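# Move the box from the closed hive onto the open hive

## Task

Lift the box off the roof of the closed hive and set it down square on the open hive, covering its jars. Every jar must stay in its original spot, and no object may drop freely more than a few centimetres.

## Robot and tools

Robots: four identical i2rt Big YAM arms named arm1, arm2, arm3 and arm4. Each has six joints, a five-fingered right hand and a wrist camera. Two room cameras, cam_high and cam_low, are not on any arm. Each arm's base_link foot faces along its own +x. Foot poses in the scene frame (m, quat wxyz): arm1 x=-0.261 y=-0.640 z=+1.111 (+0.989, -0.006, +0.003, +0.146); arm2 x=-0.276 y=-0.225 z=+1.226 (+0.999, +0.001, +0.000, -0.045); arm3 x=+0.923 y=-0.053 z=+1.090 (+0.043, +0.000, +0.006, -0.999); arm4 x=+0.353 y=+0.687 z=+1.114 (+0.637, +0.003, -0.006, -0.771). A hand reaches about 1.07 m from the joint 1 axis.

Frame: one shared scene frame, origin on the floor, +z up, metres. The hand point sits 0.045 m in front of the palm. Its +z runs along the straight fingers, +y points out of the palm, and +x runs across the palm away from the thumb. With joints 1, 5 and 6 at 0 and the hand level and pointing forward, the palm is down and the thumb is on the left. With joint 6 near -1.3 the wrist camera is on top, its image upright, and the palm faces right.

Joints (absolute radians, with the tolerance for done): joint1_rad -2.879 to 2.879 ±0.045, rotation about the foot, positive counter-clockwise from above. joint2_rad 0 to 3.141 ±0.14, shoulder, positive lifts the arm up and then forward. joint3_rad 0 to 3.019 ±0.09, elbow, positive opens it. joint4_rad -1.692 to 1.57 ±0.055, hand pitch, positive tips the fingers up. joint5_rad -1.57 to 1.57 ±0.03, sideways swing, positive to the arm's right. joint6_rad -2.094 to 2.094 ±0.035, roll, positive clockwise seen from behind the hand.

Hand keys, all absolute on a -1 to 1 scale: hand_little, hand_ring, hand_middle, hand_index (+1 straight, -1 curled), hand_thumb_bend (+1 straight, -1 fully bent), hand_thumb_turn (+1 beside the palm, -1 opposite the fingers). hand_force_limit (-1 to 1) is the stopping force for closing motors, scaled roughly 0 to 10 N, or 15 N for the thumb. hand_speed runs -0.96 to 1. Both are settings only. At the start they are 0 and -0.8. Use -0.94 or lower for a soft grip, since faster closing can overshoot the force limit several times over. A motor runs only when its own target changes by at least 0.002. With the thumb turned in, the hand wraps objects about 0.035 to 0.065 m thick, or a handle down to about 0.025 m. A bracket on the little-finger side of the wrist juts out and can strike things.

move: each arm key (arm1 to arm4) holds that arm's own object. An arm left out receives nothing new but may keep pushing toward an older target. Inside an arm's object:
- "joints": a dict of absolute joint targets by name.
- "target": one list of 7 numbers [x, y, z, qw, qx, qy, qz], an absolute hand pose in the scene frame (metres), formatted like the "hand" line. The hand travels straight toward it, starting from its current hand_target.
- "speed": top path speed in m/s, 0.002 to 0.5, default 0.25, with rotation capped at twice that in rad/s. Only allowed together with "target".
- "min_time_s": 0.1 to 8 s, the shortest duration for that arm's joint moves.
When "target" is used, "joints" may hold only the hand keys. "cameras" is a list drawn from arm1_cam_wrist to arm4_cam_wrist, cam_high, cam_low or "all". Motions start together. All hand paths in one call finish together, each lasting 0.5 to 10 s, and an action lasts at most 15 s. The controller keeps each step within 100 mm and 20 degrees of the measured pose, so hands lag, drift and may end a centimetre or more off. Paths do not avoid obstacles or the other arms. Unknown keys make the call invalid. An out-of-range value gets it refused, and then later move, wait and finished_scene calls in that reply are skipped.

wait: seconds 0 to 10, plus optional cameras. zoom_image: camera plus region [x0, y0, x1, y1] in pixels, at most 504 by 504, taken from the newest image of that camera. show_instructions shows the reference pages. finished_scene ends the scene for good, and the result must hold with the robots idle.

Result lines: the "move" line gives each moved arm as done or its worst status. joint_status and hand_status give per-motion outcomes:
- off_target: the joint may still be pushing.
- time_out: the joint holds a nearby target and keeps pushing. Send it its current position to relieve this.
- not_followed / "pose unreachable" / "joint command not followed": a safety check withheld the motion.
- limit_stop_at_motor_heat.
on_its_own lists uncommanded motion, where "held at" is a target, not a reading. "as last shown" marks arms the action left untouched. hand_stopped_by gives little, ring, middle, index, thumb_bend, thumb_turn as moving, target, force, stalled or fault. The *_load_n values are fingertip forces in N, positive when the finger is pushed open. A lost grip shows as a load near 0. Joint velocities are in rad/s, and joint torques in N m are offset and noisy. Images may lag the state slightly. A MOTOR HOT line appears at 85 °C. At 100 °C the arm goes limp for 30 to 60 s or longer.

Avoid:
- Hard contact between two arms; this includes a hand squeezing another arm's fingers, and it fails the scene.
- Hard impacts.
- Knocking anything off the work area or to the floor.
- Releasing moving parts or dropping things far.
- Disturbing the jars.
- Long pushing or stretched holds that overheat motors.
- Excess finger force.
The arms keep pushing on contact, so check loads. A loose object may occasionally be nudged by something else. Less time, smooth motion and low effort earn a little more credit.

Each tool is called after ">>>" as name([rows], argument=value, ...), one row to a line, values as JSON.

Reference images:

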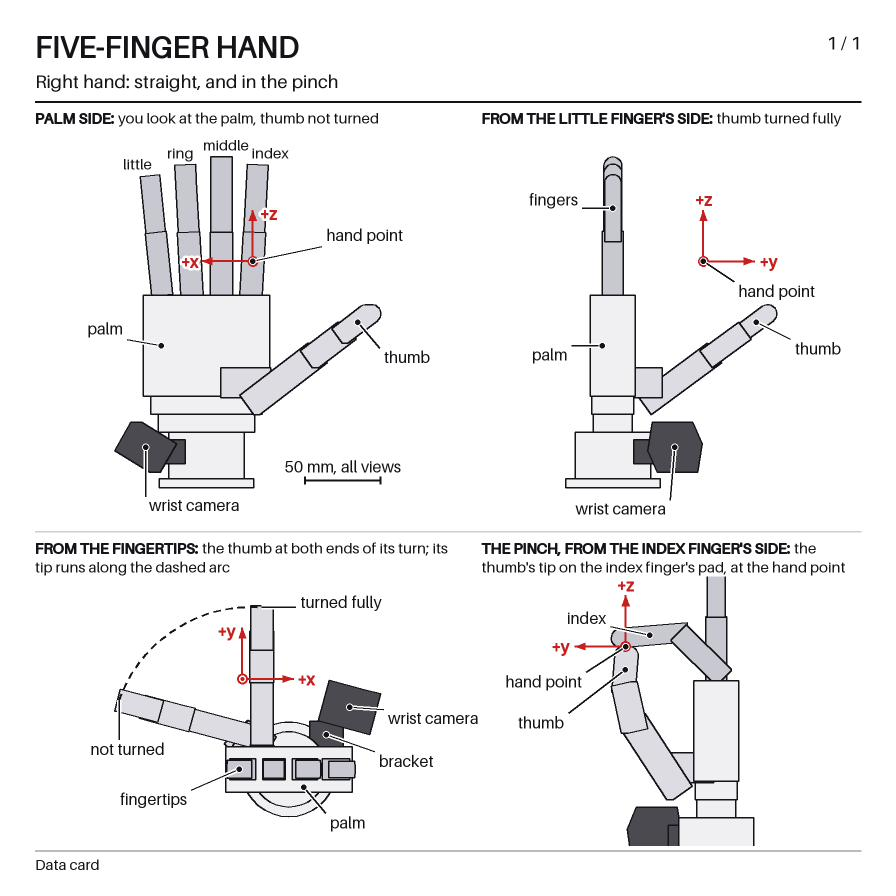

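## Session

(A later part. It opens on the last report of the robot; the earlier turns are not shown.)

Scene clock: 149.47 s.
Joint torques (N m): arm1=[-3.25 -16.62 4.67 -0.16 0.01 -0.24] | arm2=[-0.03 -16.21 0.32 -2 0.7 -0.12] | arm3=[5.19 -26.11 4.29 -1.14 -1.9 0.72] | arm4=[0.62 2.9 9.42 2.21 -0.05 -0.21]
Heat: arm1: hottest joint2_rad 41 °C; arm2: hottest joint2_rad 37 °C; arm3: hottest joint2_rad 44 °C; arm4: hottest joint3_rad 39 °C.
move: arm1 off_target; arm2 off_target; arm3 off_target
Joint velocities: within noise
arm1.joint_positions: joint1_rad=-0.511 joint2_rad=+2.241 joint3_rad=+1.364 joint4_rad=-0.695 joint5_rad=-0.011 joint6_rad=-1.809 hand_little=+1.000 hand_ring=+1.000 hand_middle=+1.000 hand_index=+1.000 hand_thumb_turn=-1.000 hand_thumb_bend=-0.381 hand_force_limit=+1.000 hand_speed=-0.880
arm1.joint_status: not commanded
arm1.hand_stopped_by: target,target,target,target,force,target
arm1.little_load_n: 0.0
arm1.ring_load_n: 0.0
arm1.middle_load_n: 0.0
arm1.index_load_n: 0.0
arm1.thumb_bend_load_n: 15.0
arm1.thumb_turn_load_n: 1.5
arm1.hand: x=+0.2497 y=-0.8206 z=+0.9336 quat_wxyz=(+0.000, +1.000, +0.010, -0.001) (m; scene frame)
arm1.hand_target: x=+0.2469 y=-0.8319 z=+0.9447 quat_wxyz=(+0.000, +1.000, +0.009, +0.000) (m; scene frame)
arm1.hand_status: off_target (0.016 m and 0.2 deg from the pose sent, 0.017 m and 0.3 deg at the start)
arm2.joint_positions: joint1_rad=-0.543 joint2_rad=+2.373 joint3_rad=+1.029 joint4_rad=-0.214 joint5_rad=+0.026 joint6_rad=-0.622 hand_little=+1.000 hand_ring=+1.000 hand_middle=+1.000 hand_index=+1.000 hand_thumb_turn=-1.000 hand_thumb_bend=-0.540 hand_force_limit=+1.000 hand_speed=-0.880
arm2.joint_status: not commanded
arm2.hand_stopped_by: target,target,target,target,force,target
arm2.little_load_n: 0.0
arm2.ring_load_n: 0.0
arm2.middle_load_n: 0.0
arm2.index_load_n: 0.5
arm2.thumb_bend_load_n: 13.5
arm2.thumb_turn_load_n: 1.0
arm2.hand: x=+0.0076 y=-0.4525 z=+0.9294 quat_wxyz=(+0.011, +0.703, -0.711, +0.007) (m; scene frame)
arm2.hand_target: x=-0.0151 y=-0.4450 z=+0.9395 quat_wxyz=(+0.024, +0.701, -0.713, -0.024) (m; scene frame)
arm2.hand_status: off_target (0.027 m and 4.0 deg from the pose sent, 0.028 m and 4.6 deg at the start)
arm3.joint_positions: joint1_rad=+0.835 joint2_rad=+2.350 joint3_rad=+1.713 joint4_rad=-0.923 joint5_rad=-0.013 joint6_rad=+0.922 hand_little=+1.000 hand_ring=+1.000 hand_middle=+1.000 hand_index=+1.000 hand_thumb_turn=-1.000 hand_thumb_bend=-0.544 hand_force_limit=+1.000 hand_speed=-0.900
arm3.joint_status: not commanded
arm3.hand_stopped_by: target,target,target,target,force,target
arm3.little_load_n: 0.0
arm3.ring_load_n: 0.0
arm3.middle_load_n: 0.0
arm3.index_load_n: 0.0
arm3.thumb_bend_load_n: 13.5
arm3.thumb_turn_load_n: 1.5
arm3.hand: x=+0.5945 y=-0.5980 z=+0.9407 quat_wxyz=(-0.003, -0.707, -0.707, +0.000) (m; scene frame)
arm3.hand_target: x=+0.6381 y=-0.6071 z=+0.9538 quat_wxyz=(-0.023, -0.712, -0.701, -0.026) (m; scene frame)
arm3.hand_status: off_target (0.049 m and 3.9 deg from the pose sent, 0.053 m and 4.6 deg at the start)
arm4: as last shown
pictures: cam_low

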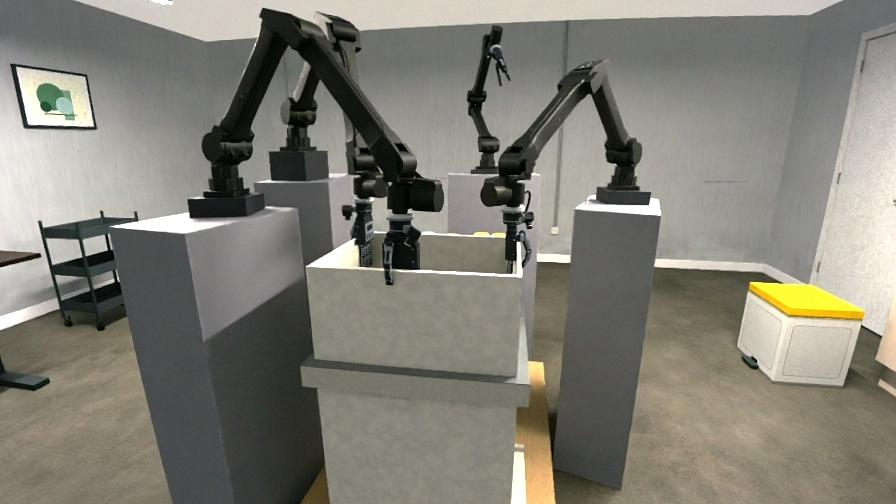

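>>> move(cameras=["cam_low", "cam_high"])

Scene clock: 150.57 s.
Joint torques (N m): arm1=[-3.19 -16.67 4.72 -0.18 0 -0.23] | arm2=[-0.03 -16.32 0.25 -2.02 0.7 -0.11] | arm3=[5.25 -25.58 4.19 -1.21 -1.89 0.72] | arm4=[0.38 3.25 9.42 2.24 -0.05 -0.22]
Heat: arm1: hottest joint2_rad 41 °C; arm2: hottest joint2_rad 37 °C; arm3: hottest joint2_rad 45 °C; arm4: hottest joint3_rad 39 °C.
Joint velocities: within noise
arm1.joint_positions: joint1_rad=-0.511 joint2_rad=+2.241 joint3_rad=+1.364 joint4_rad=-0.695 joint5_rad=-0.011 joint6_rad=-1.809 hand_little=+1.000 hand_ring=+1.000 hand_middle=+1.000 hand_index=+1.000 hand_thumb_turn=-1.000 hand_thumb_bend=-0.381 hand_force_limit=+1.000 hand_speed=-0.880
arm1.joint_status: not commanded
arm1.hand_stopped_by: target,target,target,target,force,target
arm1.little_load_n: 0.0
arm1.ring_load_n: 0.0
arm1.middle_load_n: 0.0
arm1.index_load_n: 0.0
arm1.thumb_bend_load_n: 14.5
arm1.thumb_turn_load_n: 1.5
arm1.hand: x=+0.2497 y=-0.8206 z=+0.9336 quat_wxyz=(+0.000, +1.000, +0.010, -0.001) (m; scene frame)
arm1.hand_target: x=+0.2469 y=-0.8319 z=+0.9447 quat_wxyz=(+0.000, +1.000, +0.009, +0.000) (m; scene frame)
arm1.hand_status: off_target (0.016 m and 0.2 deg from the pose sent, 0.017 m and 0.3 deg at the start)
arm2.joint_positions: joint1_rad=-0.543 joint2_rad=+2.373 joint3_rad=+1.029 joint4_rad=-0.214 joint5_rad=+0.026 joint6_rad=-0.622 hand_little=+1.000 hand_ring=+1.000 hand_middle=+1.000 hand_index=+1.000 hand_thumb_turn=-1.000 hand_thumb_bend=-0.540 hand_force_limit=+1.000 hand_speed=-0.880
arm2.joint_status: not commanded
arm2.hand_stopped_by: target,target,target,target,force,target
arm2.little_load_n: 0.0
arm2.ring_load_n: 0.0
arm2.middle_load_n: 0.5
arm2.index_load_n: 0.0
arm2.thumb_bend_load_n: 13.5
arm2.thumb_turn_load_n: 1.5
arm2.hand: x=+0.0075 y=-0.4525 z=+0.9294 quat_wxyz=(+0.011, +0.703, -0.711, +0.007) (m; scene frame)
arm2.hand_target: x=-0.0152 y=-0.4450 z=+0.9395 quat_wxyz=(+0.024, +0.701, -0.713, -0.024) (m; scene frame)
arm2.hand_status: off_target (0.027 m and 4.0 deg from the pose sent, 0.028 m and 4.6 deg at the start)
arm3.joint_positions: joint1_rad=+0.835 joint2_rad=+2.350 joint3_rad=+1.713 joint4_rad=-0.923 joint5_rad=-0.013 joint6_rad=+0.922 hand_little=+1.000 hand_ring=+1.000 hand_middle=+1.000 hand_index=+1.000 hand_thumb_turn=-1.000 hand_thumb_bend=-0.544 hand_force_limit=+1.000 hand_speed=-0.900
arm3.joint_status: not commanded
arm3.hand_stopped_by: target,target,target,target,force,target
arm3.little_load_n: 0.0
arm3.ring_load_n: 0.0
arm3.middle_load_n: 0.0
arm3.index_load_n: 0.0
arm3.thumb_bend_load_n: 13.5
arm3.thumb_turn_load_n: 1.5
arm3.hand: x=+0.5945 y=-0.5980 z=+0.9407 quat_wxyz=(-0.003, -0.707, -0.707, +0.000) (m; scene frame)
arm3.hand_target: x=+0.6381 y=-0.6071 z=+0.9538 quat_wxyz=(-0.023, -0.712, -0.701, -0.026) (m; scene frame)
arm3.hand_status: off_target (0.049 m and 3.9 deg from the pose sent, 0.053 m and 4.6 deg at the start)
arm4.joint_positions: joint1_rad=+0.584 joint2_rad=+0.612 joint3_rad=+1.380 joint4_rad=-1.427 joint5_rad=-0.032 joint6_rad=-0.991 hand_little=+1.000 hand_ring=+1.000 hand_middle=+1.000 hand_index=+1.000 hand_thumb_turn=+1.000 hand_thumb_bend=+1.000 hand_force_limit=+0.000 hand_speed=-0.800
arm4.joint_status: not commanded
arm4.hand_stopped_by: target,target,target,target,target,target
arm4.little_load_n: 0.0
arm4.ring_load_n: 0.0
arm4.middle_load_n: 0.0
arm4.index_load_n: 0.0
arm4.thumb_bend_load_n: 0.0
arm4.thumb_turn_load_n: 0.0
arm4.hand: x=+0.3995 y=+0.4923 z=+1.5734 quat_wxyz=(+0.113, +0.575, -0.686, +0.430) (m; scene frame)
arm4.hand_target: x=+0.3992 y=+0.4928 z=+1.5818 quat_wxyz=(+0.116, +0.572, -0.683, +0.439) (m; scene frame)
arm4.hand_status: not commanded
pictures: cam_high, cam_low

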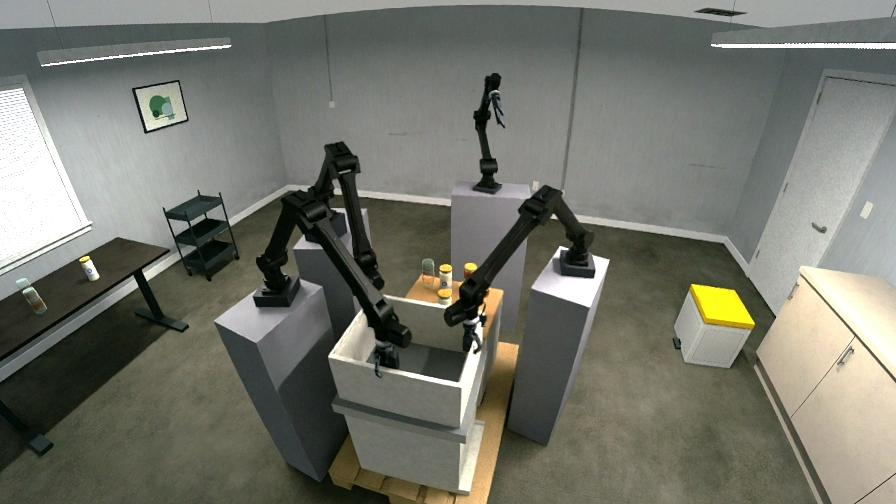

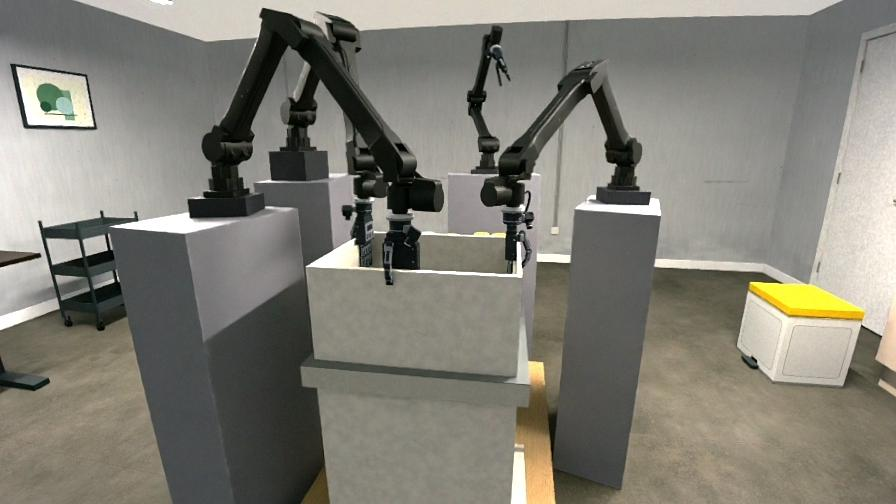

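>>> move(arm1={"target": [0.247, -0.832, 0.957, 0, 0.99996, 0.0087, 0], "speed": 0.03}, arm2={"target": [-0.018, -0.445, 0.955, 0.0245, 0.7010, -0.7132, -0.0249], "speed": 0.03}, arm3={"target": [0.645, -0.608, 0.980, 0.0249, 0.7132, 0.7010, 0.0245], "speed": 0.03}, cameras=[])

>>> move(arm1={"target": [0.247, -0.832, 0.969, 0, 0.99996, 0.0087, 0], "speed": 0.03}, arm2={"target": [-0.020, -0.445, 0.968, 0.0245, 0.7010, -0.7132, -0.0249], "speed": 0.03}, arm3={"target": [0.650, -0.608, 1.001, 0.0249, 0.7132, 0.7010, 0.0245], "speed": 0.03}, cameras=["cam_low", "cam_high"])

Scene clock: 153.77 s.
Joint torques (N m): arm1=[-3.08 -18.02 4.55 -1.06 0.48 -0.22] | arm2=[-0.44 -18.9 -1.14 -2.51 0.94 -0.15] | arm3=[6.71 -28.45 4.01 -2.59 -1.94 0.71] | arm4=[0.5 2.96 9.32 2.32 -0.07 -0.2]
Heat: arm1: hottest joint2_rad 41 °C; arm2: hottest joint2_rad 37 °C; arm3: hottest joint2_rad 45 °C; arm4: hottest joint3_rad 40 °C.
move: arm1 off_target; arm2 off_target; arm3 off_target
Joint velocities: within noise
arm1.joint_positions: joint1_rad=-0.511 joint2_rad=+2.238 joint3_rad=+1.364 joint4_rad=-0.695 joint5_rad=-0.024 joint6_rad=-1.810 hand_little=+1.000 hand_ring=+1.000 hand_middle=+1.000 hand_index=+1.000 hand_thumb_turn=-1.000 hand_thumb_bend=-0.381 hand_force_limit=+1.000 hand_speed=-0.880
arm1.joint_status: not commanded
arm1.hand_stopped_by: target,target,target,target,force,target
arm1.little_load_n: 0.0
arm1.ring_load_n: 0.0
arm1.middle_load_n: 0.0
arm1.index_load_n: 0.0
arm1.thumb_bend_load_n: 17.5
arm1.thumb_turn_load_n: 0.0
arm1.hand: x=+0.2511 y=-0.8185 z=+0.9342 quat_wxyz=(-0.005, +1.000, +0.010, +0.001) (m; scene frame)
arm1.hand_target: x=+0.2470 y=-0.8318 z=+0.9560 quat_wxyz=(+0.000, +1.000, +0.009, +0.000) (m; scene frame)
arm1.hand_status: off_target (0.027 m and 0.7 deg from the pose sent, 0.026 m and 0.2 deg at the start)
arm2.joint_positions: joint1_rad=-0.541 joint2_rad=+2.372 joint3_rad=+1.029 joint4_rad=-0.218 joint5_rad=+0.019 joint6_rad=-0.620 hand_little=+1.000 hand_ring=+1.000 hand_middle=+1.000 hand_index=+1.000 hand_thumb_turn=-1.000 hand_thumb_bend=-0.540 hand_force_limit=+1.000 hand_speed=-0.880
arm2.joint_status: not commanded
arm2.hand_stopped_by: target,target,target,target,force,target
arm2.little_load_n: 0.0
arm2.ring_load_n: 0.0
arm2.middle_load_n: 0.0
arm2.index_load_n: 0.0
arm2.thumb_bend_load_n: 13.5
arm2.thumb_turn_load_n: 1.0
arm2.hand: x=+0.0085 y=-0.4505 z=+0.9299 quat_wxyz=(+0.008, +0.703, -0.711, +0.005) (m; scene frame)
arm2.hand_target: x=-0.0169 y=-0.4446 z=+0.9523 quat_wxyz=(+0.024, +0.701, -0.713, -0.025) (m; scene frame)
arm2.hand_status: off_target (0.037 m and 4.0 deg from the pose sent, 0.037 m and 4.0 deg at the start)
arm3.joint_positions: joint1_rad=+0.835 joint2_rad=+2.344 joint3_rad=+1.703 joint4_rad=-0.923 joint5_rad=-0.013 joint6_rad=+0.920 hand_little=+1.000 hand_ring=+1.000 hand_middle=+1.000 hand_index=+1.000 hand_thumb_turn=-1.000 hand_thumb_bend=-0.544 hand_force_limit=+1.000 hand_speed=-0.900
arm3.joint_status: not commanded
arm3.hand_stopped_by: target,target,target,target,force,target
arm3.little_load_n: 0.0
arm3.ring_load_n: 0.0
arm3.middle_load_n: 0.0
arm3.index_load_n: 0.0
arm3.thumb_bend_load_n: 13.5
arm3.thumb_turn_load_n: 1.0
arm3.hand: x=+0.5963 y=-0.5952 z=+0.9417 quat_wxyz=(-0.003, -0.707, -0.708, -0.002) (m; scene frame)
arm3.hand_target: x=+0.6424 y=-0.6073 z=+0.9765 quat_wxyz=(-0.024, -0.712, -0.701, -0.025) (m; scene frame)
arm3.hand_status: off_target (0.063 m and 3.8 deg from the pose sent, 0.065 m and 3.9 deg at the start)
arm4: as last shown
pictures: none
No camera images: "cameras" was empty.

Scene clock: 155.20 s.
Joint torques (N m): arm1=[-2.84 -15.27 5.24 0.23 0.26 -0.14] | arm2=[-1.08 -20.01 -2.21 -2.59 1.22 -0.12] | arm3=[6.3 -30.56 5.61 -3.06 -2.01 0.89] | arm4=[0.62 3.14 9.33 2.29 -0.06 -0.2]
Heat: arm1: hottest joint2_rad 41 °C; arm2: hottest joint2_rad 37 °C; arm3: hottest joint2_rad 45 °C; arm4: hottest joint3_rad 40 °C.
move: arm1 done; arm2 off_target; arm3 off_target
Joint velocities: within noise
arm1.joint_positions: joint1_rad=-0.519 joint2_rad=+2.181 joint3_rad=+1.358 joint4_rad=-0.748 joint5_rad=-0.018 joint6_rad=-1.818 hand_little=+1.000 hand_ring=+1.000 hand_middle=+1.000 hand_index=+1.000 hand_thumb_turn=-1.000 hand_thumb_bend=-0.384 hand_force_limit=+1.000 hand_speed=-0.880
arm1.joint_status: not commanded
arm1.hand_stopped_by: target,target,target,target,force,target
arm1.little_load_n: 0.0
arm1.ring_load_n: 0.0
arm1.middle_load_n: 0.0
arm1.index_load_n: 0.0
arm1.thumb_bend_load_n: 0.0
arm1.thumb_turn_load_n: 0.0
arm1.hand: x=+0.2493 y=-0.8234 z=+0.9637 quat_wxyz=(-0.003, +1.000, +0.010, +0.000) (m; scene frame)
arm1.hand_target: x=+0.2470 y=-0.8320 z=+0.9689 quat_wxyz=(+0.000, +1.000, +0.009, +0.000) (m; scene frame)
arm1.hand_status: done (0.010 m and 0.4 deg from the pose sent, 0.038 m and 0.7 deg at the start)
arm2.joint_positions: joint1_rad=-0.536 joint2_rad=+2.351 joint3_rad=+1.029 joint4_rad=-0.233 joint5_rad=+0.012 joint6_rad=-0.625 hand_little=+1.000 hand_ring=+1.000 hand_middle=+1.000 hand_index=+1.000 hand_thumb_turn=-1.000 hand_thumb_bend=-0.540 hand_force_limit=+1.000 hand_speed=-0.880
arm2.joint_status: not commanded
arm2.hand_stopped_by: target,target,target,target,force,target
arm2.little_load_n: 0.0
arm2.ring_load_n: 0.0
arm2.middle_load_n: 0.0
arm2.index_load_n: 0.0
arm2.thumb_bend_load_n: 14.0
arm2.thumb_turn_load_n: 1.5
arm2.hand: x=+0.0140 y=-0.4509 z=+0.9379 quat_wxyz=(+0.004, +0.706, -0.708, +0.007) (m; scene frame)
arm2.hand_target: x=-0.0183 y=-0.4443 z=+0.9639 quat_wxyz=(+0.024, +0.701, -0.712, -0.025) (m; scene frame)
arm2.hand_status: off_target (0.046 m and 4.5 deg from the pose sent, 0.048 m and 4.0 deg at the start)
arm3.joint_positions: joint1_rad=+0.836 joint2_rad=+2.322 joint3_rad=+1.676 joint4_rad=-0.929 joint5_rad=-0.012 joint6_rad=+0.912 hand_little=+1.000 hand_ring=+1.000 hand_middle=+1.000 hand_index=+1.000 hand_thumb_turn=-1.000 hand_thumb_bend=-0.544 hand_force_limit=+1.000 hand_speed=-0.900
arm3.joint_status: not commanded
arm3.hand_stopped_by: target,target,target,target,force,target
arm3.little_load_n: 0.5
arm3.ring_load_n: 0.5
arm3.middle_load_n: 0.0
arm3.index_load_n: -0.5
arm3.thumb_bend_load_n: 14.5
arm3.thumb_turn_load_n: 1.5
arm3.hand: x=+0.6024 y=-0.5879 z=+0.9473 quat_wxyz=(-0.001, -0.703, -0.711, -0.007) (m; scene frame)
arm3.hand_target: x=+0.6474 y=-0.6068 z=+0.9960 quat_wxyz=(-0.024, -0.712, -0.702, -0.024) (m; scene frame)
arm3.hand_status: off_target (0.075 m and 3.7 deg from the pose sent, 0.081 m and 3.8 deg at the start)
arm4: as last shown
pictures: cam_high, cam_low

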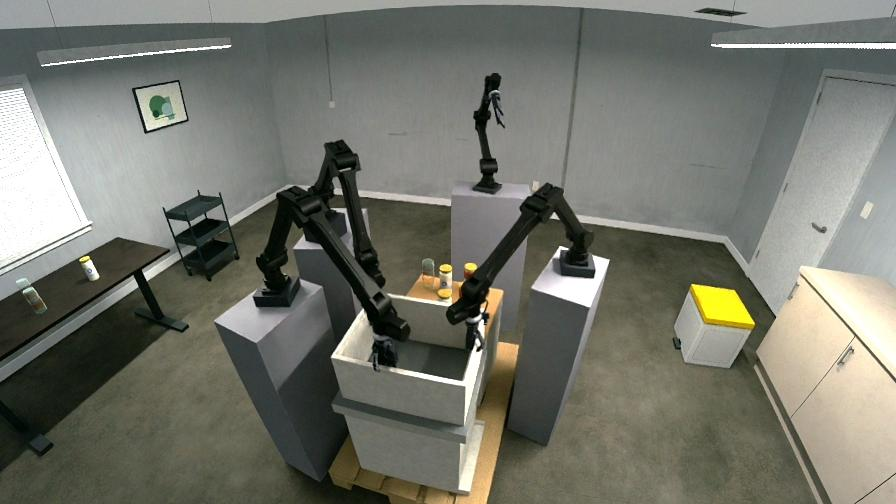

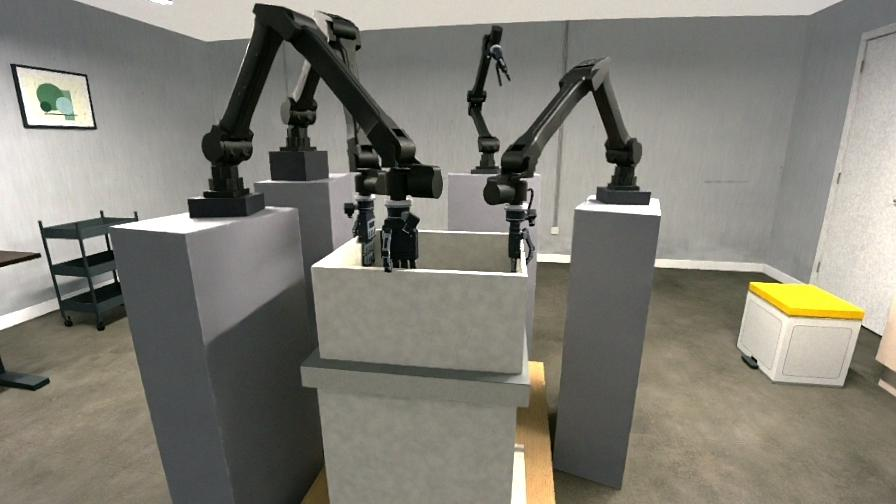

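>>> zoom_image(camera="cam_low", region=[290, 200, 550, 400])

>>> zoom_image(camera="cam_high", region=[310, 270, 530, 500])

Scaled by 1.938 from the camera's 896x504 image, which has a finer 1280x720 frame.

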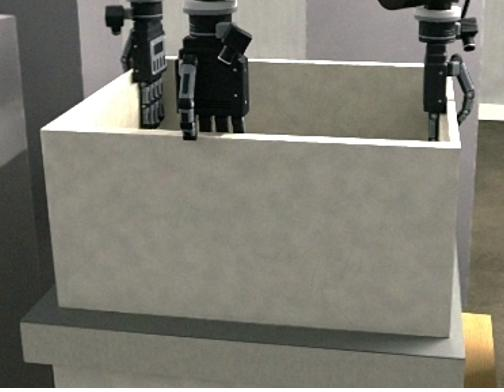

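Scaled by 2.191 from the camera's 896x504 image, which has a finer 1280x720 frame.

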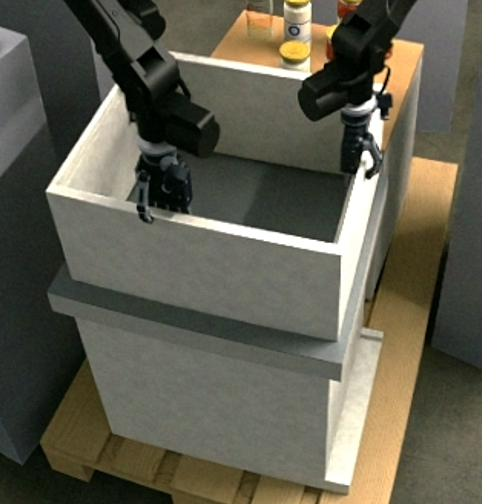

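>>> move(arm1={"joints": {"hand_thumb_bend": 0.0}}, arm2={"target": [-0.018, -0.450, 0.942, 0.0245, 0.7010, -0.7132, -0.0249], "speed": 0.03}, arm3={"target": [0.642, -0.610, 0.955, 0.0249, 0.7132, 0.7010, 0.0245], "speed": 0.03}, cameras=["cam_low", "arm1_cam_wrist"])

Scene clock: 162.27 s.
Joint torques (N m): arm1=[-2.73 -15.27 5.27 0.17 0.29 -0.12] | arm2=[-1.79 -15.5 0.14 -1.59 1.22 -0.16] | arm3=[5.95 -23.65 6.75 -1.39 -2.02 0.86] | arm4=[0.26 3.02 9.31 2.26 -0.06 -0.22]
Heat: arm1: hottest joint2_rad 40 °C; arm2: hottest joint2_rad 37 °C; arm3: hottest joint2_rad 47 °C; arm4: hottest joint3_rad 40 °C.
move: arm1 done; arm2 off_target; arm3 off_target
Joint velocities: within noise
arm1.joint_positions: joint1_rad=-0.519 joint2_rad=+2.181 joint3_rad=+1.358 joint4_rad=-0.748 joint5_rad=-0.019 joint6_rad=-1.819 hand_little=+1.000 hand_ring=+1.000 hand_middle=+1.000 hand_index=+1.000 hand_thumb_turn=-1.000 hand_thumb_bend=+0.000 hand_force_limit=+1.000 hand_speed=-0.880
arm1.joint_status: all done
arm1.hand_stopped_by: target,target,target,target,target,target
arm1.little_load_n: 0.0
arm1.ring_load_n: 0.0
arm1.middle_load_n: 0.0
arm1.index_load_n: 0.0
arm1.thumb_bend_load_n: 0.0
arm1.thumb_turn_load_n: 0.0
arm1.hand: x=+0.2494 y=-0.8233 z=+0.9636 quat_wxyz=(-0.003, +1.000, +0.011, +0.000) (m; scene frame)
arm1.hand_target: x=+0.2470 y=-0.8320 z=+0.9689 quat_wxyz=(+0.000, +1.000, +0.009, +0.000) (m; scene frame)
arm1.hand_status: not commanded
arm2.joint_positions: joint1_rad=-0.536 joint2_rad=+2.359 joint3_rad=+1.035 joint4_rad=-0.233 joint5_rad=+0.012 joint6_rad=-0.627 hand_little=+1.000 hand_ring=+1.000 hand_middle=+1.000 hand_index=+1.000 hand_thumb_turn=-1.000 hand_thumb_bend=-0.540 hand_force_limit=+1.000 hand_speed=-0.880
arm2.joint_status: not commanded
arm2.hand_stopped_by: target,target,target,target,force,target
arm2.little_load_n: 0.0
arm2.ring_load_n: 0.0
arm2.middle_load_n: 0.0
arm2.index_load_n: 0.0
arm2.thumb_bend_load_n: 14.0
arm2.thumb_turn_load_n: 1.5
arm2.hand: x=+0.0141 y=-0.4510 z=+0.9352 quat_wxyz=(+0.004, +0.707, -0.707, +0.006) (m; scene frame)
arm2.hand_target: x=-0.0167 y=-0.4490 z=+0.9416 quat_wxyz=(+0.024, +0.701, -0.713, -0.025) (m; scene frame)
arm2.hand_status: off_target (0.033 m and 4.4 deg from the pose sent, 0.032 m and 4.5 deg at the start)
arm3.joint_positions: joint1_rad=+0.836 joint2_rad=+2.325 joint3_rad=+1.676 joint4_rad=-0.925 joint5_rad=-0.013 joint6_rad=+0.909 hand_little=+1.000 hand_ring=+1.000 hand_middle=+1.000 hand_index=+1.000 hand_thumb_turn=-1.000 hand_thumb_bend=-0.544 hand_force_limit=+1.000 hand_speed=-0.900
arm3.joint_status: not commanded
arm3.hand_stopped_by: target,target,target,target,force,target
arm3.little_load_n: 0.5
arm3.ring_load_n: 0.5
arm3.middle_load_n: 0.0
arm3.index_load_n: 0.0
arm3.thumb_bend_load_n: 14.5
arm3.thumb_turn_load_n: 1.5
arm3.hand: x=+0.6024 y=-0.5881 z=+0.9455 quat_wxyz=(-0.002, -0.703, -0.712, -0.006) (m; scene frame)
arm3.hand_target: x=+0.6410 y=-0.6082 z=+0.9546 quat_wxyz=(-0.024, -0.712, -0.701, -0.025) (m; scene frame)
arm3.hand_status: off_target (0.046 m and 3.8 deg from the pose sent, 0.046 m and 3.7 deg at the start)
arm4: as last shown
pictures: arm1_cam_wrist, cam_low
camera_calibration:
arm1_cam_wrist: T_world_to_cam=[[0.293374, -0.955864, 0.0159718, -0.877149], [-0.81915, -0.24273, 0.519688, -0.494627], [-0.492874, -0.165546, -0.854207, 0.921809], [0, 0, 0, 1]] pos_world=[0.306494, -0.805895, 1.05848]

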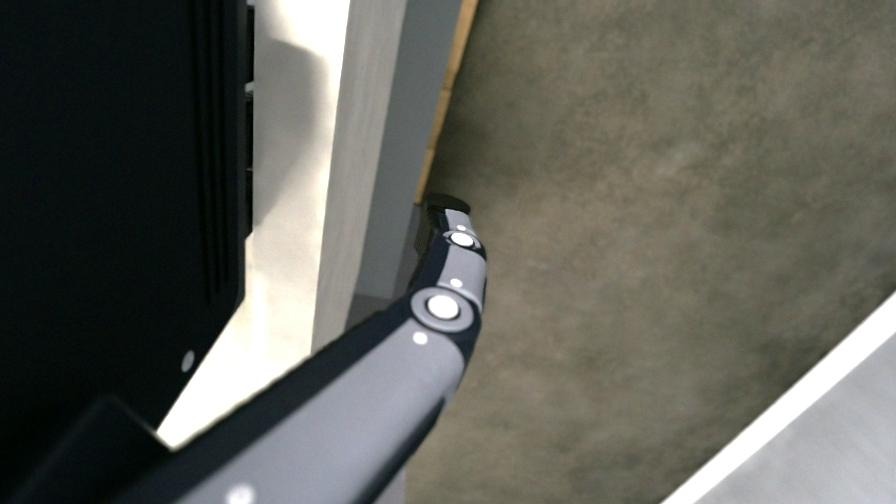

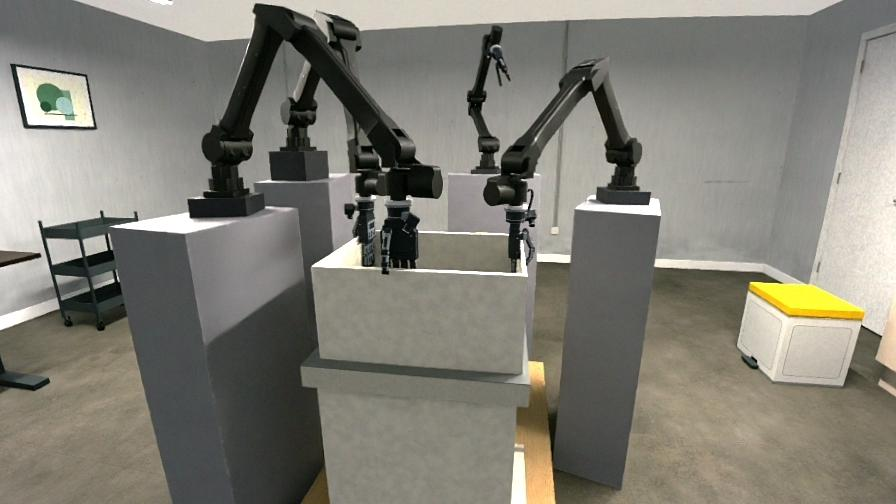

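>>> move(cameras=["arm2_cam_wrist", "arm3_cam_wrist"])

Scene clock: 167.33 s.
Joint torques (N m): arm1=[-2.61 -15.27 5.22 0.23 0.29 -0.13] | arm2=[-1.67 -15.5 0.08 -1.61 1.22 -0.16] | arm3=[5.36 -23.53 6.9 -1.11 -1.93 0.86] | arm4=[0.62 3.43 9.33 2.26 -0.05 -0.24]
Heat: arm1: hottest joint2_rad 40 °C; arm2: hottest joint2_rad 37 °C; arm3: hottest joint2_rad 46 °C; arm4: hottest joint3_rad 40 °C.
Joint velocities: within noise
arm1.joint_positions: joint1_rad=-0.519 joint2_rad=+2.181 joint3_rad=+1.358 joint4_rad=-0.748 joint5_rad=-0.019 joint6_rad=-1.819 hand_little=+1.000 hand_ring=+1.000 hand_middle=+1.000 hand_index=+1.000 hand_thumb_turn=-1.000 hand_thumb_bend=+0.000 hand_force_limit=+1.000 hand_speed=-0.880
arm1.joint_status: all done
arm1.hand_stopped_by: target,target,target,target,target,target
arm1.little_load_n: 0.5
arm1.ring_load_n: 0.0
arm1.middle_load_n: 0.0
arm1.index_load_n: 0.0
arm1.thumb_bend_load_n: 0.0
arm1.thumb_turn_load_n: 0.0
arm1.hand: x=+0.2494 y=-0.8233 z=+0.9636 quat_wxyz=(-0.003, +1.000, +0.011, +0.000) (m; scene frame)
arm1.hand_target: x=+0.2470 y=-0.8320 z=+0.9689 quat_wxyz=(+0.000, +1.000, +0.009, +0.000) (m; scene frame)
arm1.hand_status: not commanded
arm2.joint_positions: joint1_rad=-0.536 joint2_rad=+2.359 joint3_rad=+1.035 joint4_rad=-0.233 joint5_rad=+0.012 joint6_rad=-0.627 hand_little=+1.000 hand_ring=+1.000 hand_middle=+1.000 hand_index=+1.000 hand_thumb_turn=-1.000 hand_thumb_bend=-0.540 hand_force_limit=+1.000 hand_speed=-0.880
arm2.joint_status: not commanded
arm2.hand_stopped_by: target,target,target,target,force,target
arm2.little_load_n: -0.5
arm2.ring_load_n: 0.0
arm2.middle_load_n: 0.0
arm2.index_load_n: 0.0
arm2.thumb_bend_load_n: 14.0
arm2.thumb_turn_load_n: 1.5
arm2.hand: x=+0.0141 y=-0.4510 z=+0.9352 quat_wxyz=(+0.004, +0.707, -0.707, +0.006) (m; scene frame)
arm2.hand_target: x=-0.0167 y=-0.4490 z=+0.9416 quat_wxyz=(+0.024, +0.701, -0.713, -0.025) (m; scene frame)
arm2.hand_status: off_target (0.033 m and 4.4 deg from the pose sent, 0.032 m and 4.5 deg at the start)
arm3.joint_positions: joint1_rad=+0.836 joint2_rad=+2.325 joint3_rad=+1.676 joint4_rad=-0.925 joint5_rad=-0.013 joint6_rad=+0.909 hand_little=+1.000 hand_ring=+1.000 hand_middle=+1.000 hand_index=+1.000 hand_thumb_turn=-1.000 hand_thumb_bend=-0.544 hand_force_limit=+1.000 hand_speed=-0.900
arm3.joint_status: not commanded
arm3.hand_stopped_by: target,target,target,target,force,target
arm3.little_load_n: 1.0
arm3.ring_load_n: 0.0
arm3.middle_load_n: 0.0
arm3.index_load_n: 0.0
arm3.thumb_bend_load_n: 14.0
arm3.thumb_turn_load_n: 1.5
arm3.hand: x=+0.6025 y=-0.5882 z=+0.9455 quat_wxyz=(-0.002, -0.703, -0.712, -0.006) (m; scene frame)
arm3.hand_target: x=+0.6411 y=-0.6082 z=+0.9547 quat_wxyz=(-0.024, -0.712, -0.701, -0.025) (m; scene frame)
arm3.hand_status: off_target (0.046 m and 3.8 deg from the pose sent, 0.046 m and 3.7 deg at the start)
arm4.joint_positions: joint1_rad=+0.584 joint2_rad=+0.612 joint3_rad=+1.380 joint4_rad=-1.427 joint5_rad=-0.032 joint6_rad=-0.991 hand_little=+1.000 hand_ring=+1.000 hand_middle=+1.000 hand_index=+1.000 hand_thumb_turn=+1.000 hand_thumb_bend=+1.000 hand_force_limit=+0.000 hand_speed=-0.800
arm4.joint_status: not commanded
arm4.hand_stopped_by: target,target,target,target,target,target
arm4.little_load_n: 0.0
arm4.ring_load_n: 0.0
arm4.middle_load_n: 0.0
arm4.index_load_n: 0.0
arm4.thumb_bend_load_n: 0.0
arm4.thumb_turn_load_n: 0.0
arm4.hand: x=+0.3995 y=+0.4923 z=+1.5734 quat_wxyz=(+0.113, +0.575, -0.686, +0.430) (m; scene frame)
arm4.hand_target: x=+0.3992 y=+0.4928 z=+1.5818 quat_wxyz=(+0.116, +0.572, -0.683, +0.439) (m; scene frame)
arm4.hand_status: not commanded
pictures: arm2_cam_wrist, arm3_cam_wrist
camera_calibration:
arm2_cam_wrist: T_world_to_cam=[[-0.964274, -0.262084, 0.0385679, -0.141209], [-0.21831, 0.868662, 0.444711, -0.0124521], [-0.150054, 0.420403, -0.894844, 1.14323], [0, 0, 0, 1]] pos_world=[0.0326632, -0.506808, 1.03399]
arm3_cam_wrist: T_world_to_cam=[[0.947292, 0.31403, 0.0634304, -0.454507], [0.221356, -0.784689, 0.579021, -1.15015], [0.231603, -0.534461, -0.812841, 0.431127], [0, 0, 0, 1]] pos_world=[0.585293, -0.529363, 1.04523]

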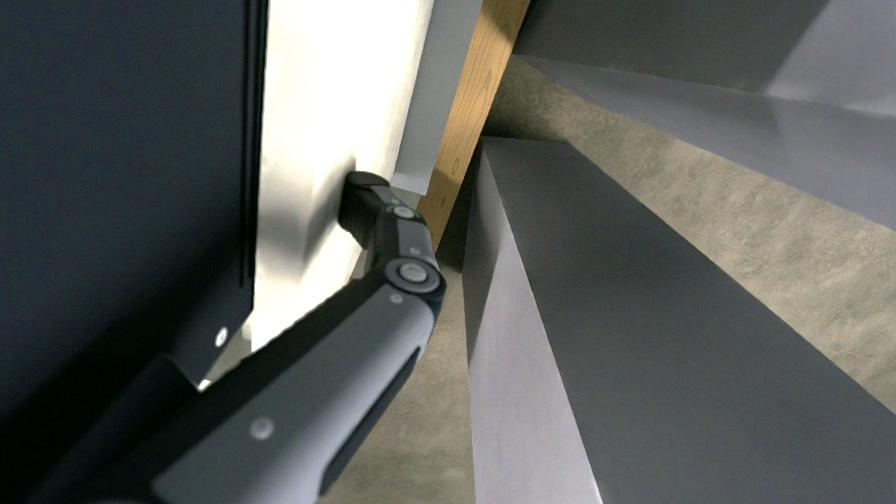

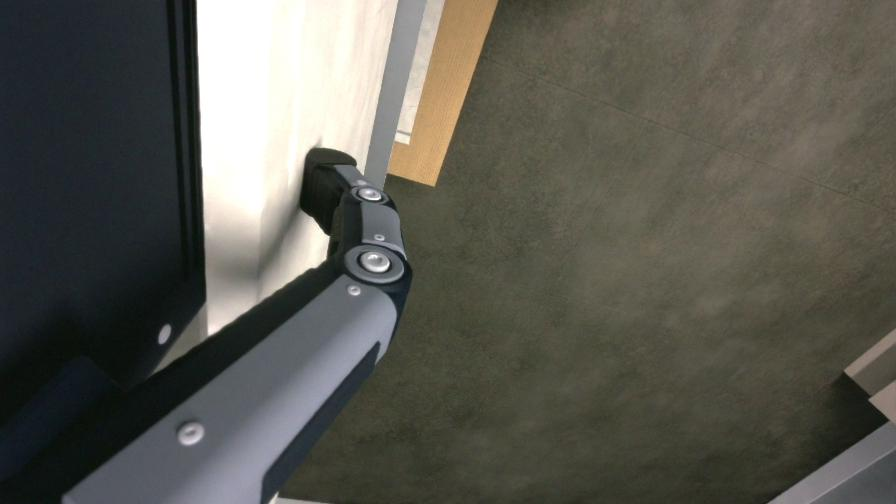

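>>> move(arm1={"target": [0.247, -0.812, 0.945, 0.0436, 0.9990, 0.0087, 0], "speed": 0.08}, arm2={"joints": {"hand_thumb_bend": -0.3}}, arm3={"joints": {"hand_thumb_bend": -0.3}}, cameras=[])

>>> move(arm1={"target": [0.247, -0.812, 0.936, 0.0436, 0.9990, 0.0087, 0], "speed": 0.05}, arm2={"target": [0.010, -0.453, 0.929, 0, 0.7010, -0.7132, 0], "speed": 0.05}, arm3={"target": [0.610, -0.590, 0.940, 0, 0.7132, 0.7010, 0], "speed": 0.05}, cameras=["all"])

Scene clock: 173.17 s.
Joint torques (N m): arm1=[-0.56 -13.1 4.86 1.03 0.32 0.11] | arm2=[-1.61 -15.5 0.09 -1.57 1.21 -0.18] | arm3=[6.12 -24.41 6.78 -1.13 -1.77 0.5] | arm4=[0.5 3.25 9.31 2.24 -0.06 -0.22]
Heat: arm1: hottest joint2_rad 40 °C; arm2: hottest joint2_rad 37 °C; arm3: hottest joint2_rad 45 °C; arm4: hottest joint3_rad 40 °C.
move: arm1 off_target; arm2 done; arm3 done
Joint velocities: within noise
arm1.joint_positions: joint1_rad=-0.480 joint2_rad=+2.194 joint3_rad=+1.332 joint4_rad=-0.678 joint5_rad=+0.068 joint6_rad=-1.779 hand_little=+1.000 hand_ring=+1.000 hand_middle=+1.000 hand_index=+1.000 hand_thumb_turn=-1.000 hand_thumb_bend=+0.000 hand_force_limit=+1.000 hand_speed=-0.880
arm1.joint_status: not commanded
arm1.hand_stopped_by: target,target,target,target,target,target
arm1.little_load_n: 0.0
arm1.ring_load_n: 0.0
arm1.middle_load_n: 0.0
arm1.index_load_n: 0.0
arm1.thumb_bend_load_n: 0.0
arm1.thumb_turn_load_n: 0.0
arm1.hand: x=+0.2511 y=-0.8188 z=+0.9560 quat_wxyz=(+0.042, +0.999, +0.010, +0.006) (m; scene frame)
arm1.hand_target: x=+0.2467 y=-0.8121 z=+0.9451 quat_wxyz=(+0.044, +0.999, +0.009, +0.000) (m; scene frame)
arm1.hand_status: off_target (0.014 m and 0.8 deg from the pose sent, 0.022 m and 5.4 deg at the start)
arm2.joint_positions: joint1_rad=-0.536 joint2_rad=+2.359 joint3_rad=+1.036 joint4_rad=-0.233 joint5_rad=+0.012 joint6_rad=-0.627 hand_little=+1.000 hand_ring=+1.000 hand_middle=+1.000 hand_index=+1.000 hand_thumb_turn=-1.000 hand_thumb_bend=-0.300 hand_force_limit=+1.000 hand_speed=-0.880
arm2.joint_status: all done
arm2.hand_stopped_by: target,target,target,target,target,target
arm2.little_load_n: 0.0
arm2.ring_load_n: 0.0
arm2.middle_load_n: 0.0
arm2.index_load_n: 0.0
arm2.thumb_bend_load_n: 0.0
arm2.thumb_turn_load_n: 0.0
arm2.hand: x=+0.0147 y=-0.4516 z=+0.9354 quat_wxyz=(+0.004, +0.707, -0.707, +0.007) (m; scene frame)
arm2.hand_target: x=-0.0166 y=-0.4491 z=+0.9417 quat_wxyz=(+0.024, +0.701, -0.713, -0.025) (m; scene frame)
arm2.hand_status: not commanded
arm3.joint_positions: joint1_rad=+0.835 joint2_rad=+2.330 joint3_rad=+1.676 joint4_rad=-0.918 joint5_rad=-0.018 joint6_rad=+0.939 hand_little=+1.000 hand_ring=+1.000 hand_middle=+1.000 hand_index=+1.000 hand_thumb_turn=-1.000 hand_thumb_bend=-0.300 hand_force_limit=+1.000 hand_speed=-0.900
arm3.joint_status: all done
arm3.hand_stopped_by: target,target,target,target,target,target
arm3.little_load_n: 0.5
arm3.ring_load_n: 0.0
arm3.middle_load_n: 0.0
arm3.index_load_n: 0.0
arm3.thumb_bend_load_n: 0.0
arm3.thumb_turn_load_n: 0.0
arm3.hand: x=+0.6018 y=-0.5904 z=+0.9425 quat_wxyz=(-0.004, -0.713, -0.701, -0.006) (m; scene frame)
arm3.hand_target: x=+0.6410 y=-0.6083 z=+0.9547 quat_wxyz=(-0.024, -0.712, -0.701, -0.025) (m; scene frame)
arm3.hand_status: not commanded
arm4: as last shown
pictures: none
No camera images: "cameras" was empty.

Scene clock: 174.47 s.
Joint torques (N m): arm1=[-0.56 -13.04 4.89 1.01 0.31 0.12] | arm2=[-0.44 -13.39 2.11 0.23 0.1 -0.06] | arm3=[1.73 -23.06 6.08 0.54 -0.25 0.09] | arm4=[0.62 3.37 9.37 2.36 -0.06 -0.22]
Heat: arm1: hottest joint2_rad 40 °C; arm2: hottest joint2_rad 37 °C; arm3: hottest joint2_rad 45 °C; arm4: hottest joint3_rad 40 °C.
move: arm1 off_target; arm2 off_target; arm3 off_target
Joint velocities: within noise
arm1.joint_positions: joint1_rad=-0.480 joint2_rad=+2.211 joint3_rad=+1.332 joint4_rad=-0.662 joint5_rad=+0.069 joint6_rad=-1.779 hand_little=+1.000 hand_ring=+1.000 hand_middle=+1.000 hand_index=+1.000 hand_thumb_turn=-1.000 hand_thumb_bend=+0.000 hand_force_limit=+1.000 hand_speed=-0.880
arm1.joint_status: not commanded
arm1.hand_stopped_by: target,target,target,target,target,target
arm1.little_load_n: 0.0
arm1.ring_load_n: 0.0
arm1.middle_load_n: 0.5
arm1.index_load_n: 0.0
arm1.thumb_bend_load_n: 0.0
arm1.thumb_turn_load_n: 0.0
arm1.hand: x=+0.2505 y=-0.8186 z=+0.9472 quat_wxyz=(+0.043, +0.999, +0.010, +0.006) (m; scene frame)
arm1.hand_target: x=+0.2466 y=-0.8120 z=+0.9361 quat_wxyz=(+0.044, +0.999, +0.009, +0.000) (m; scene frame)
arm1.hand_status: off_target (0.013 m and 0.7 deg from the pose sent, 0.022 m and 0.8 deg at the start)
arm2.joint_positions: joint1_rad=-0.538 joint2_rad=+2.359 joint3_rad=+1.044 joint4_rad=-0.233 joint5_rad=+0.001 joint6_rad=-0.627 hand_little=+1.000 hand_ring=+1.000 hand_middle=+1.000 hand_index=+1.000 hand_thumb_turn=-1.000 hand_thumb_bend=-0.300 hand_force_limit=+1.000 hand_speed=-0.880
arm2.joint_status: not commanded
arm2.hand_stopped_by: target,target,target,target,target,target
arm2.little_load_n: 0.0
arm2.ring_load_n: 0.0
arm2.middle_load_n: 0.0
arm2.index_load_n: 0.0
arm2.thumb_bend_load_n: 0.0
arm2.thumb_turn_load_n: 0.0
arm2.hand: x=+0.0197 y=-0.4533 z=+0.9356 quat_wxyz=(-0.002, +0.706, -0.708, +0.010) (m; scene frame)
arm2.hand_target: x=+0.0100 y=-0.4528 z=+0.9293 quat_wxyz=(+0.000, +0.701, -0.713, +0.000) (m; scene frame)
arm2.hand_status: off_target (0.012 m and 1.5 deg from the pose sent, 0.008 m and 1.3 deg at the start)
arm3.joint_positions: joint1_rad=+0.835 joint2_rad=+2.324 joint3_rad=+1.655 joint4_rad=-0.887 joint5_rad=-0.003 joint6_rad=+0.940 hand_little=+1.000 hand_ring=+1.000 hand_middle=+1.000 hand_index=+1.000 hand_thumb_turn=-1.000 hand_thumb_bend=-0.300 hand_force_limit=+1.000 hand_speed=-0.900
arm3.joint_status: not commanded
arm3.hand_stopped_by: target,target,target,target,target,target
arm3.little_load_n: 0.0
arm3.ring_load_n: 0.0
arm3.middle_load_n: 0.0
arm3.index_load_n: 0.0
arm3.thumb_bend_load_n: 0.0
arm3.thumb_turn_load_n: 0.0
arm3.hand: x=+0.5996 y=-0.5876 z=+0.9383 quat_wxyz=(+0.002, -0.714, -0.700, +0.002) (m; scene frame)
arm3.hand_target: x=+0.6099 y=-0.5899 z=+0.9399 quat_wxyz=(+0.000, -0.713, -0.701, +0.000) (m; scene frame)
arm3.hand_status: off_target (0.011 m and 0.4 deg from the pose sent, 0.009 m and 0.9 deg at the start)
arm4: as last shown
pictures: arm1_cam_wrist, arm2_cam_wrist, arm3_cam_wrist, arm4_cam_wrist, cam_high, cam_low
camera_calibration:
arm1_cam_wrist: T_world_to_cam=[[0.290669, -0.950829, 0.106939, -0.954151], [-0.826444, -0.193166, 0.528845, -0.450364], [-0.482184, -0.242098, -0.841955, 0.832177], [0, 0, 0, 1]] pos_world=[0.306404, -0.792762, 1.04086]
arm2_cam_wrist: T_world_to_cam=[[-0.965169, -0.260528, 0.0239685, -0.121914], [-0.223144, 0.867564, 0.444453, -0.00961926], [-0.136587, 0.423624, -0.895481, 1.14722], [0, 0, 0, 1]] pos_world=[0.0368807, -0.509406, 1.03451]
arm3_cam_wrist: T_world_to_cam=[[0.957779, 0.284058, 0.0443846, -0.45756], [0.206735, -0.787737, 0.580286, -1.1391], [0.199798, -0.54661, -0.813203, 0.438568], [0, 0, 0, 1]] pos_world=[0.586109, -0.527612, 1.03796]

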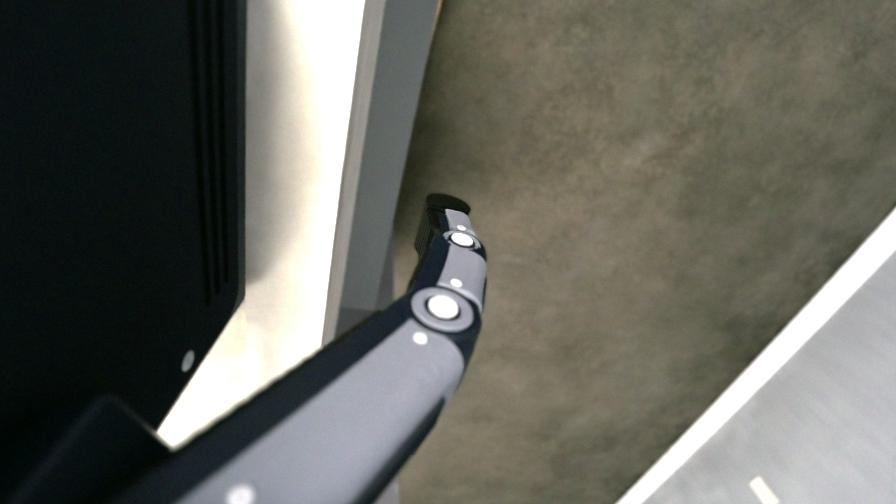

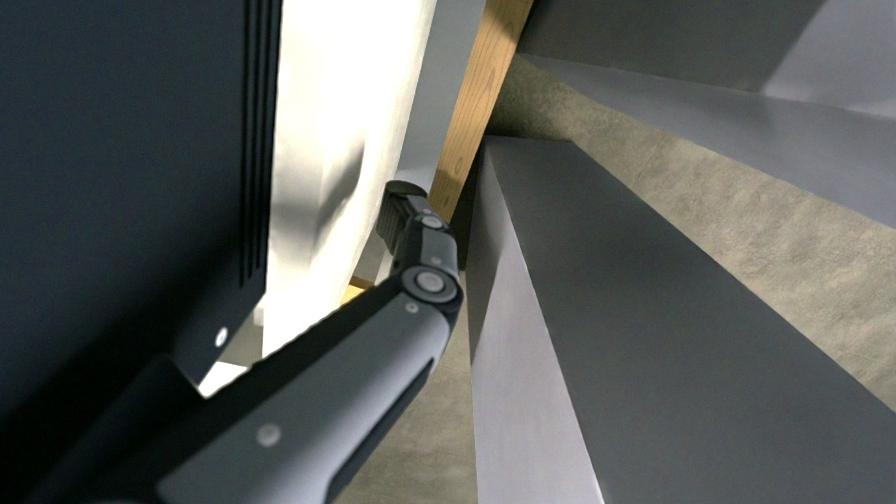

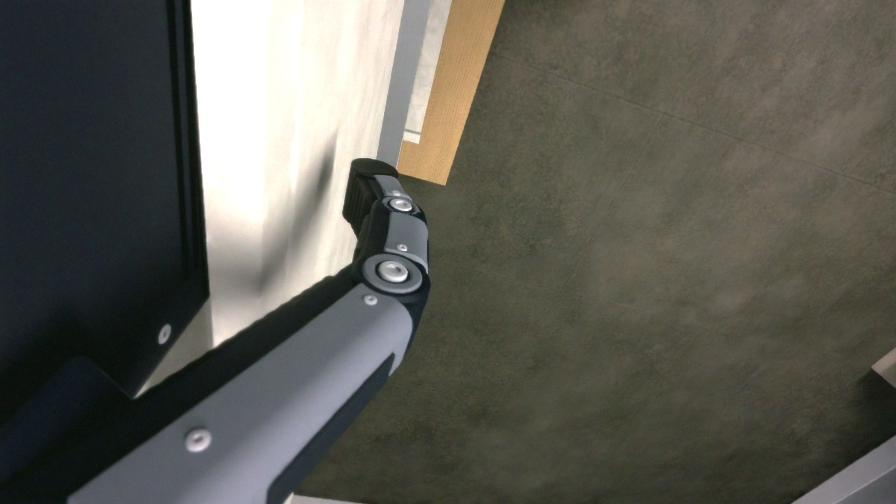

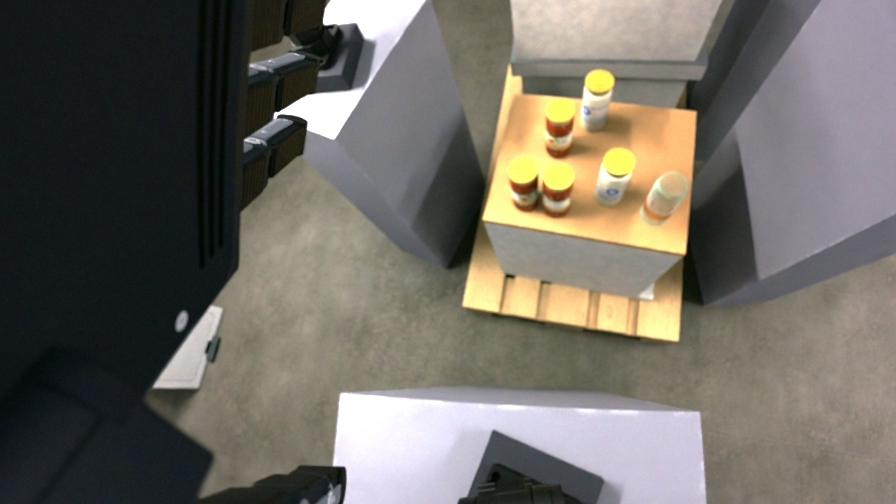

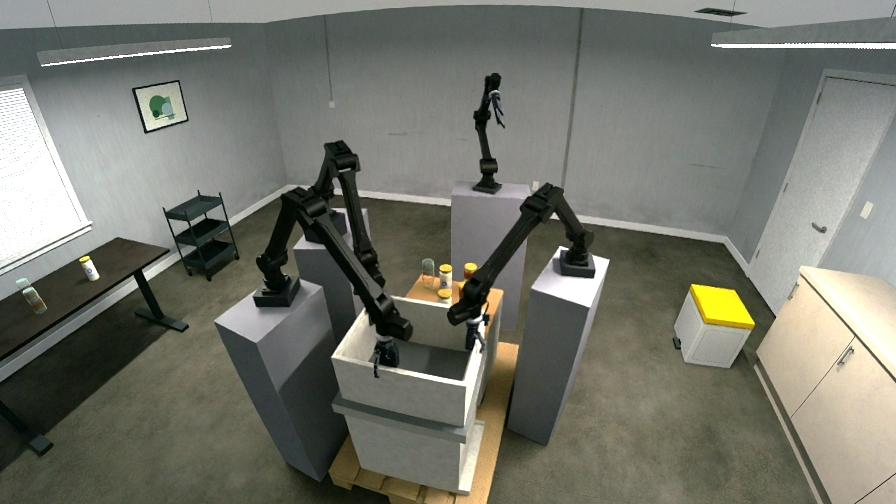

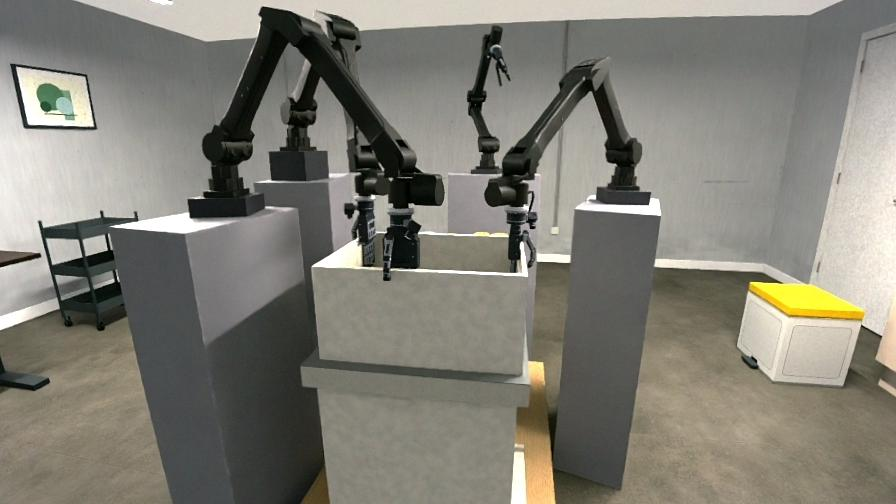

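>>> move(arm1={"target": [0.247, -0.806, 0.922, 0.0436, 0.9990, 0.0087, 0], "speed": 0.05}, arm2={"target": [0.015, -0.453, 0.917, 0, 0.7010, -0.7132, 0], "speed": 0.05}, cameras=[])

Scene clock: 175.90 s.
Joint torques (N m): arm1=[-0.44 -13.45 4.81 0.98 0.14 0.11] | arm2=[0.26 -12.75 2.66 0.47 0.13 -0.01] | arm3=[2.32 -22.53 5.74 0.28 -0.22 0.12] | arm4=[0.62 3.02 9.4 2.26 -0.08 -0.22]
Heat: arm1: hottest joint2_rad 40 °C; arm2: hottest joint2_rad 37 °C; arm3: hottest joint2_rad 45 °C; arm4: hottest joint3_rad 40 °C.
move: arm1 off_target; arm2 off_target
Joint velocities: within noise
arm1.joint_positions: joint1_rad=-0.471 joint2_rad=+2.243 joint3_rad=+1.332 joint4_rad=-0.636 joint5_rad=+0.072 joint6_rad=-1.768 hand_little=+1.000 hand_ring=+1.000 hand_middle=+1.000 hand_index=+1.000 hand_thumb_turn=-1.000 hand_thumb_bend=+0.000 hand_force_limit=+1.000 hand_speed=-0.880
arm1.joint_status: not commanded
arm1.hand_stopped_by: target,target,target,target,target,target
arm1.little_load_n: 0.0
arm1.ring_load_n: 0.0
arm1.middle_load_n: 0.0
arm1.index_load_n: 0.0
arm1.thumb_bend_load_n: 0.0
arm1.thumb_turn_load_n: 0.0
arm1.hand: x=+0.2482 y=-0.8142 z=+0.9305 quat_wxyz=(+0.044, +0.999, +0.009, +0.003) (m; scene frame)
arm1.hand_target: x=+0.2467 y=-0.8061 z=+0.9222 quat_wxyz=(+0.043, +0.999, +0.009, +0.000) (m; scene frame)
arm1.hand_status: off_target (0.012 m and 0.3 deg from the pose sent, 0.029 m and 0.8 deg at the start)
arm2.joint_positions: joint1_rad=-0.538 joint2_rad=+2.383 joint3_rad=+1.062 joint4_rad=-0.233 joint5_rad=+0.000 joint6_rad=-0.627 hand_little=+1.000 hand_ring=+1.000 hand_middle=+1.000 hand_index=+1.000 hand_thumb_turn=-1.000 hand_thumb_bend=-0.300 hand_force_limit=+1.000 hand_speed=-0.880
arm2.joint_status: not commanded
arm2.hand_stopped_by: target,target,target,target,target,target
arm2.little_load_n: 0.0
arm2.ring_load_n: -0.5
arm2.middle_load_n: 0.0
arm2.index_load_n: 0.0
arm2.thumb_bend_load_n: 0.0
arm2.thumb_turn_load_n: 0.0
arm2.hand: x=+0.0209 y=-0.4540 z=+0.9276 quat_wxyz=(-0.002, +0.706, -0.708, +0.007) (m; scene frame)
arm2.hand_target: x=+0.0149 y=-0.4529 z=+0.9173 quat_wxyz=(+0.000, +0.701, -0.713, +0.000) (m; scene frame)
arm2.hand_status: off_target (0.012 m and 1.2 deg from the pose sent, 0.019 m and 1.5 deg at the start)
arm3, arm4: as last shown
pictures: none
No camera images: "cameras" was empty.


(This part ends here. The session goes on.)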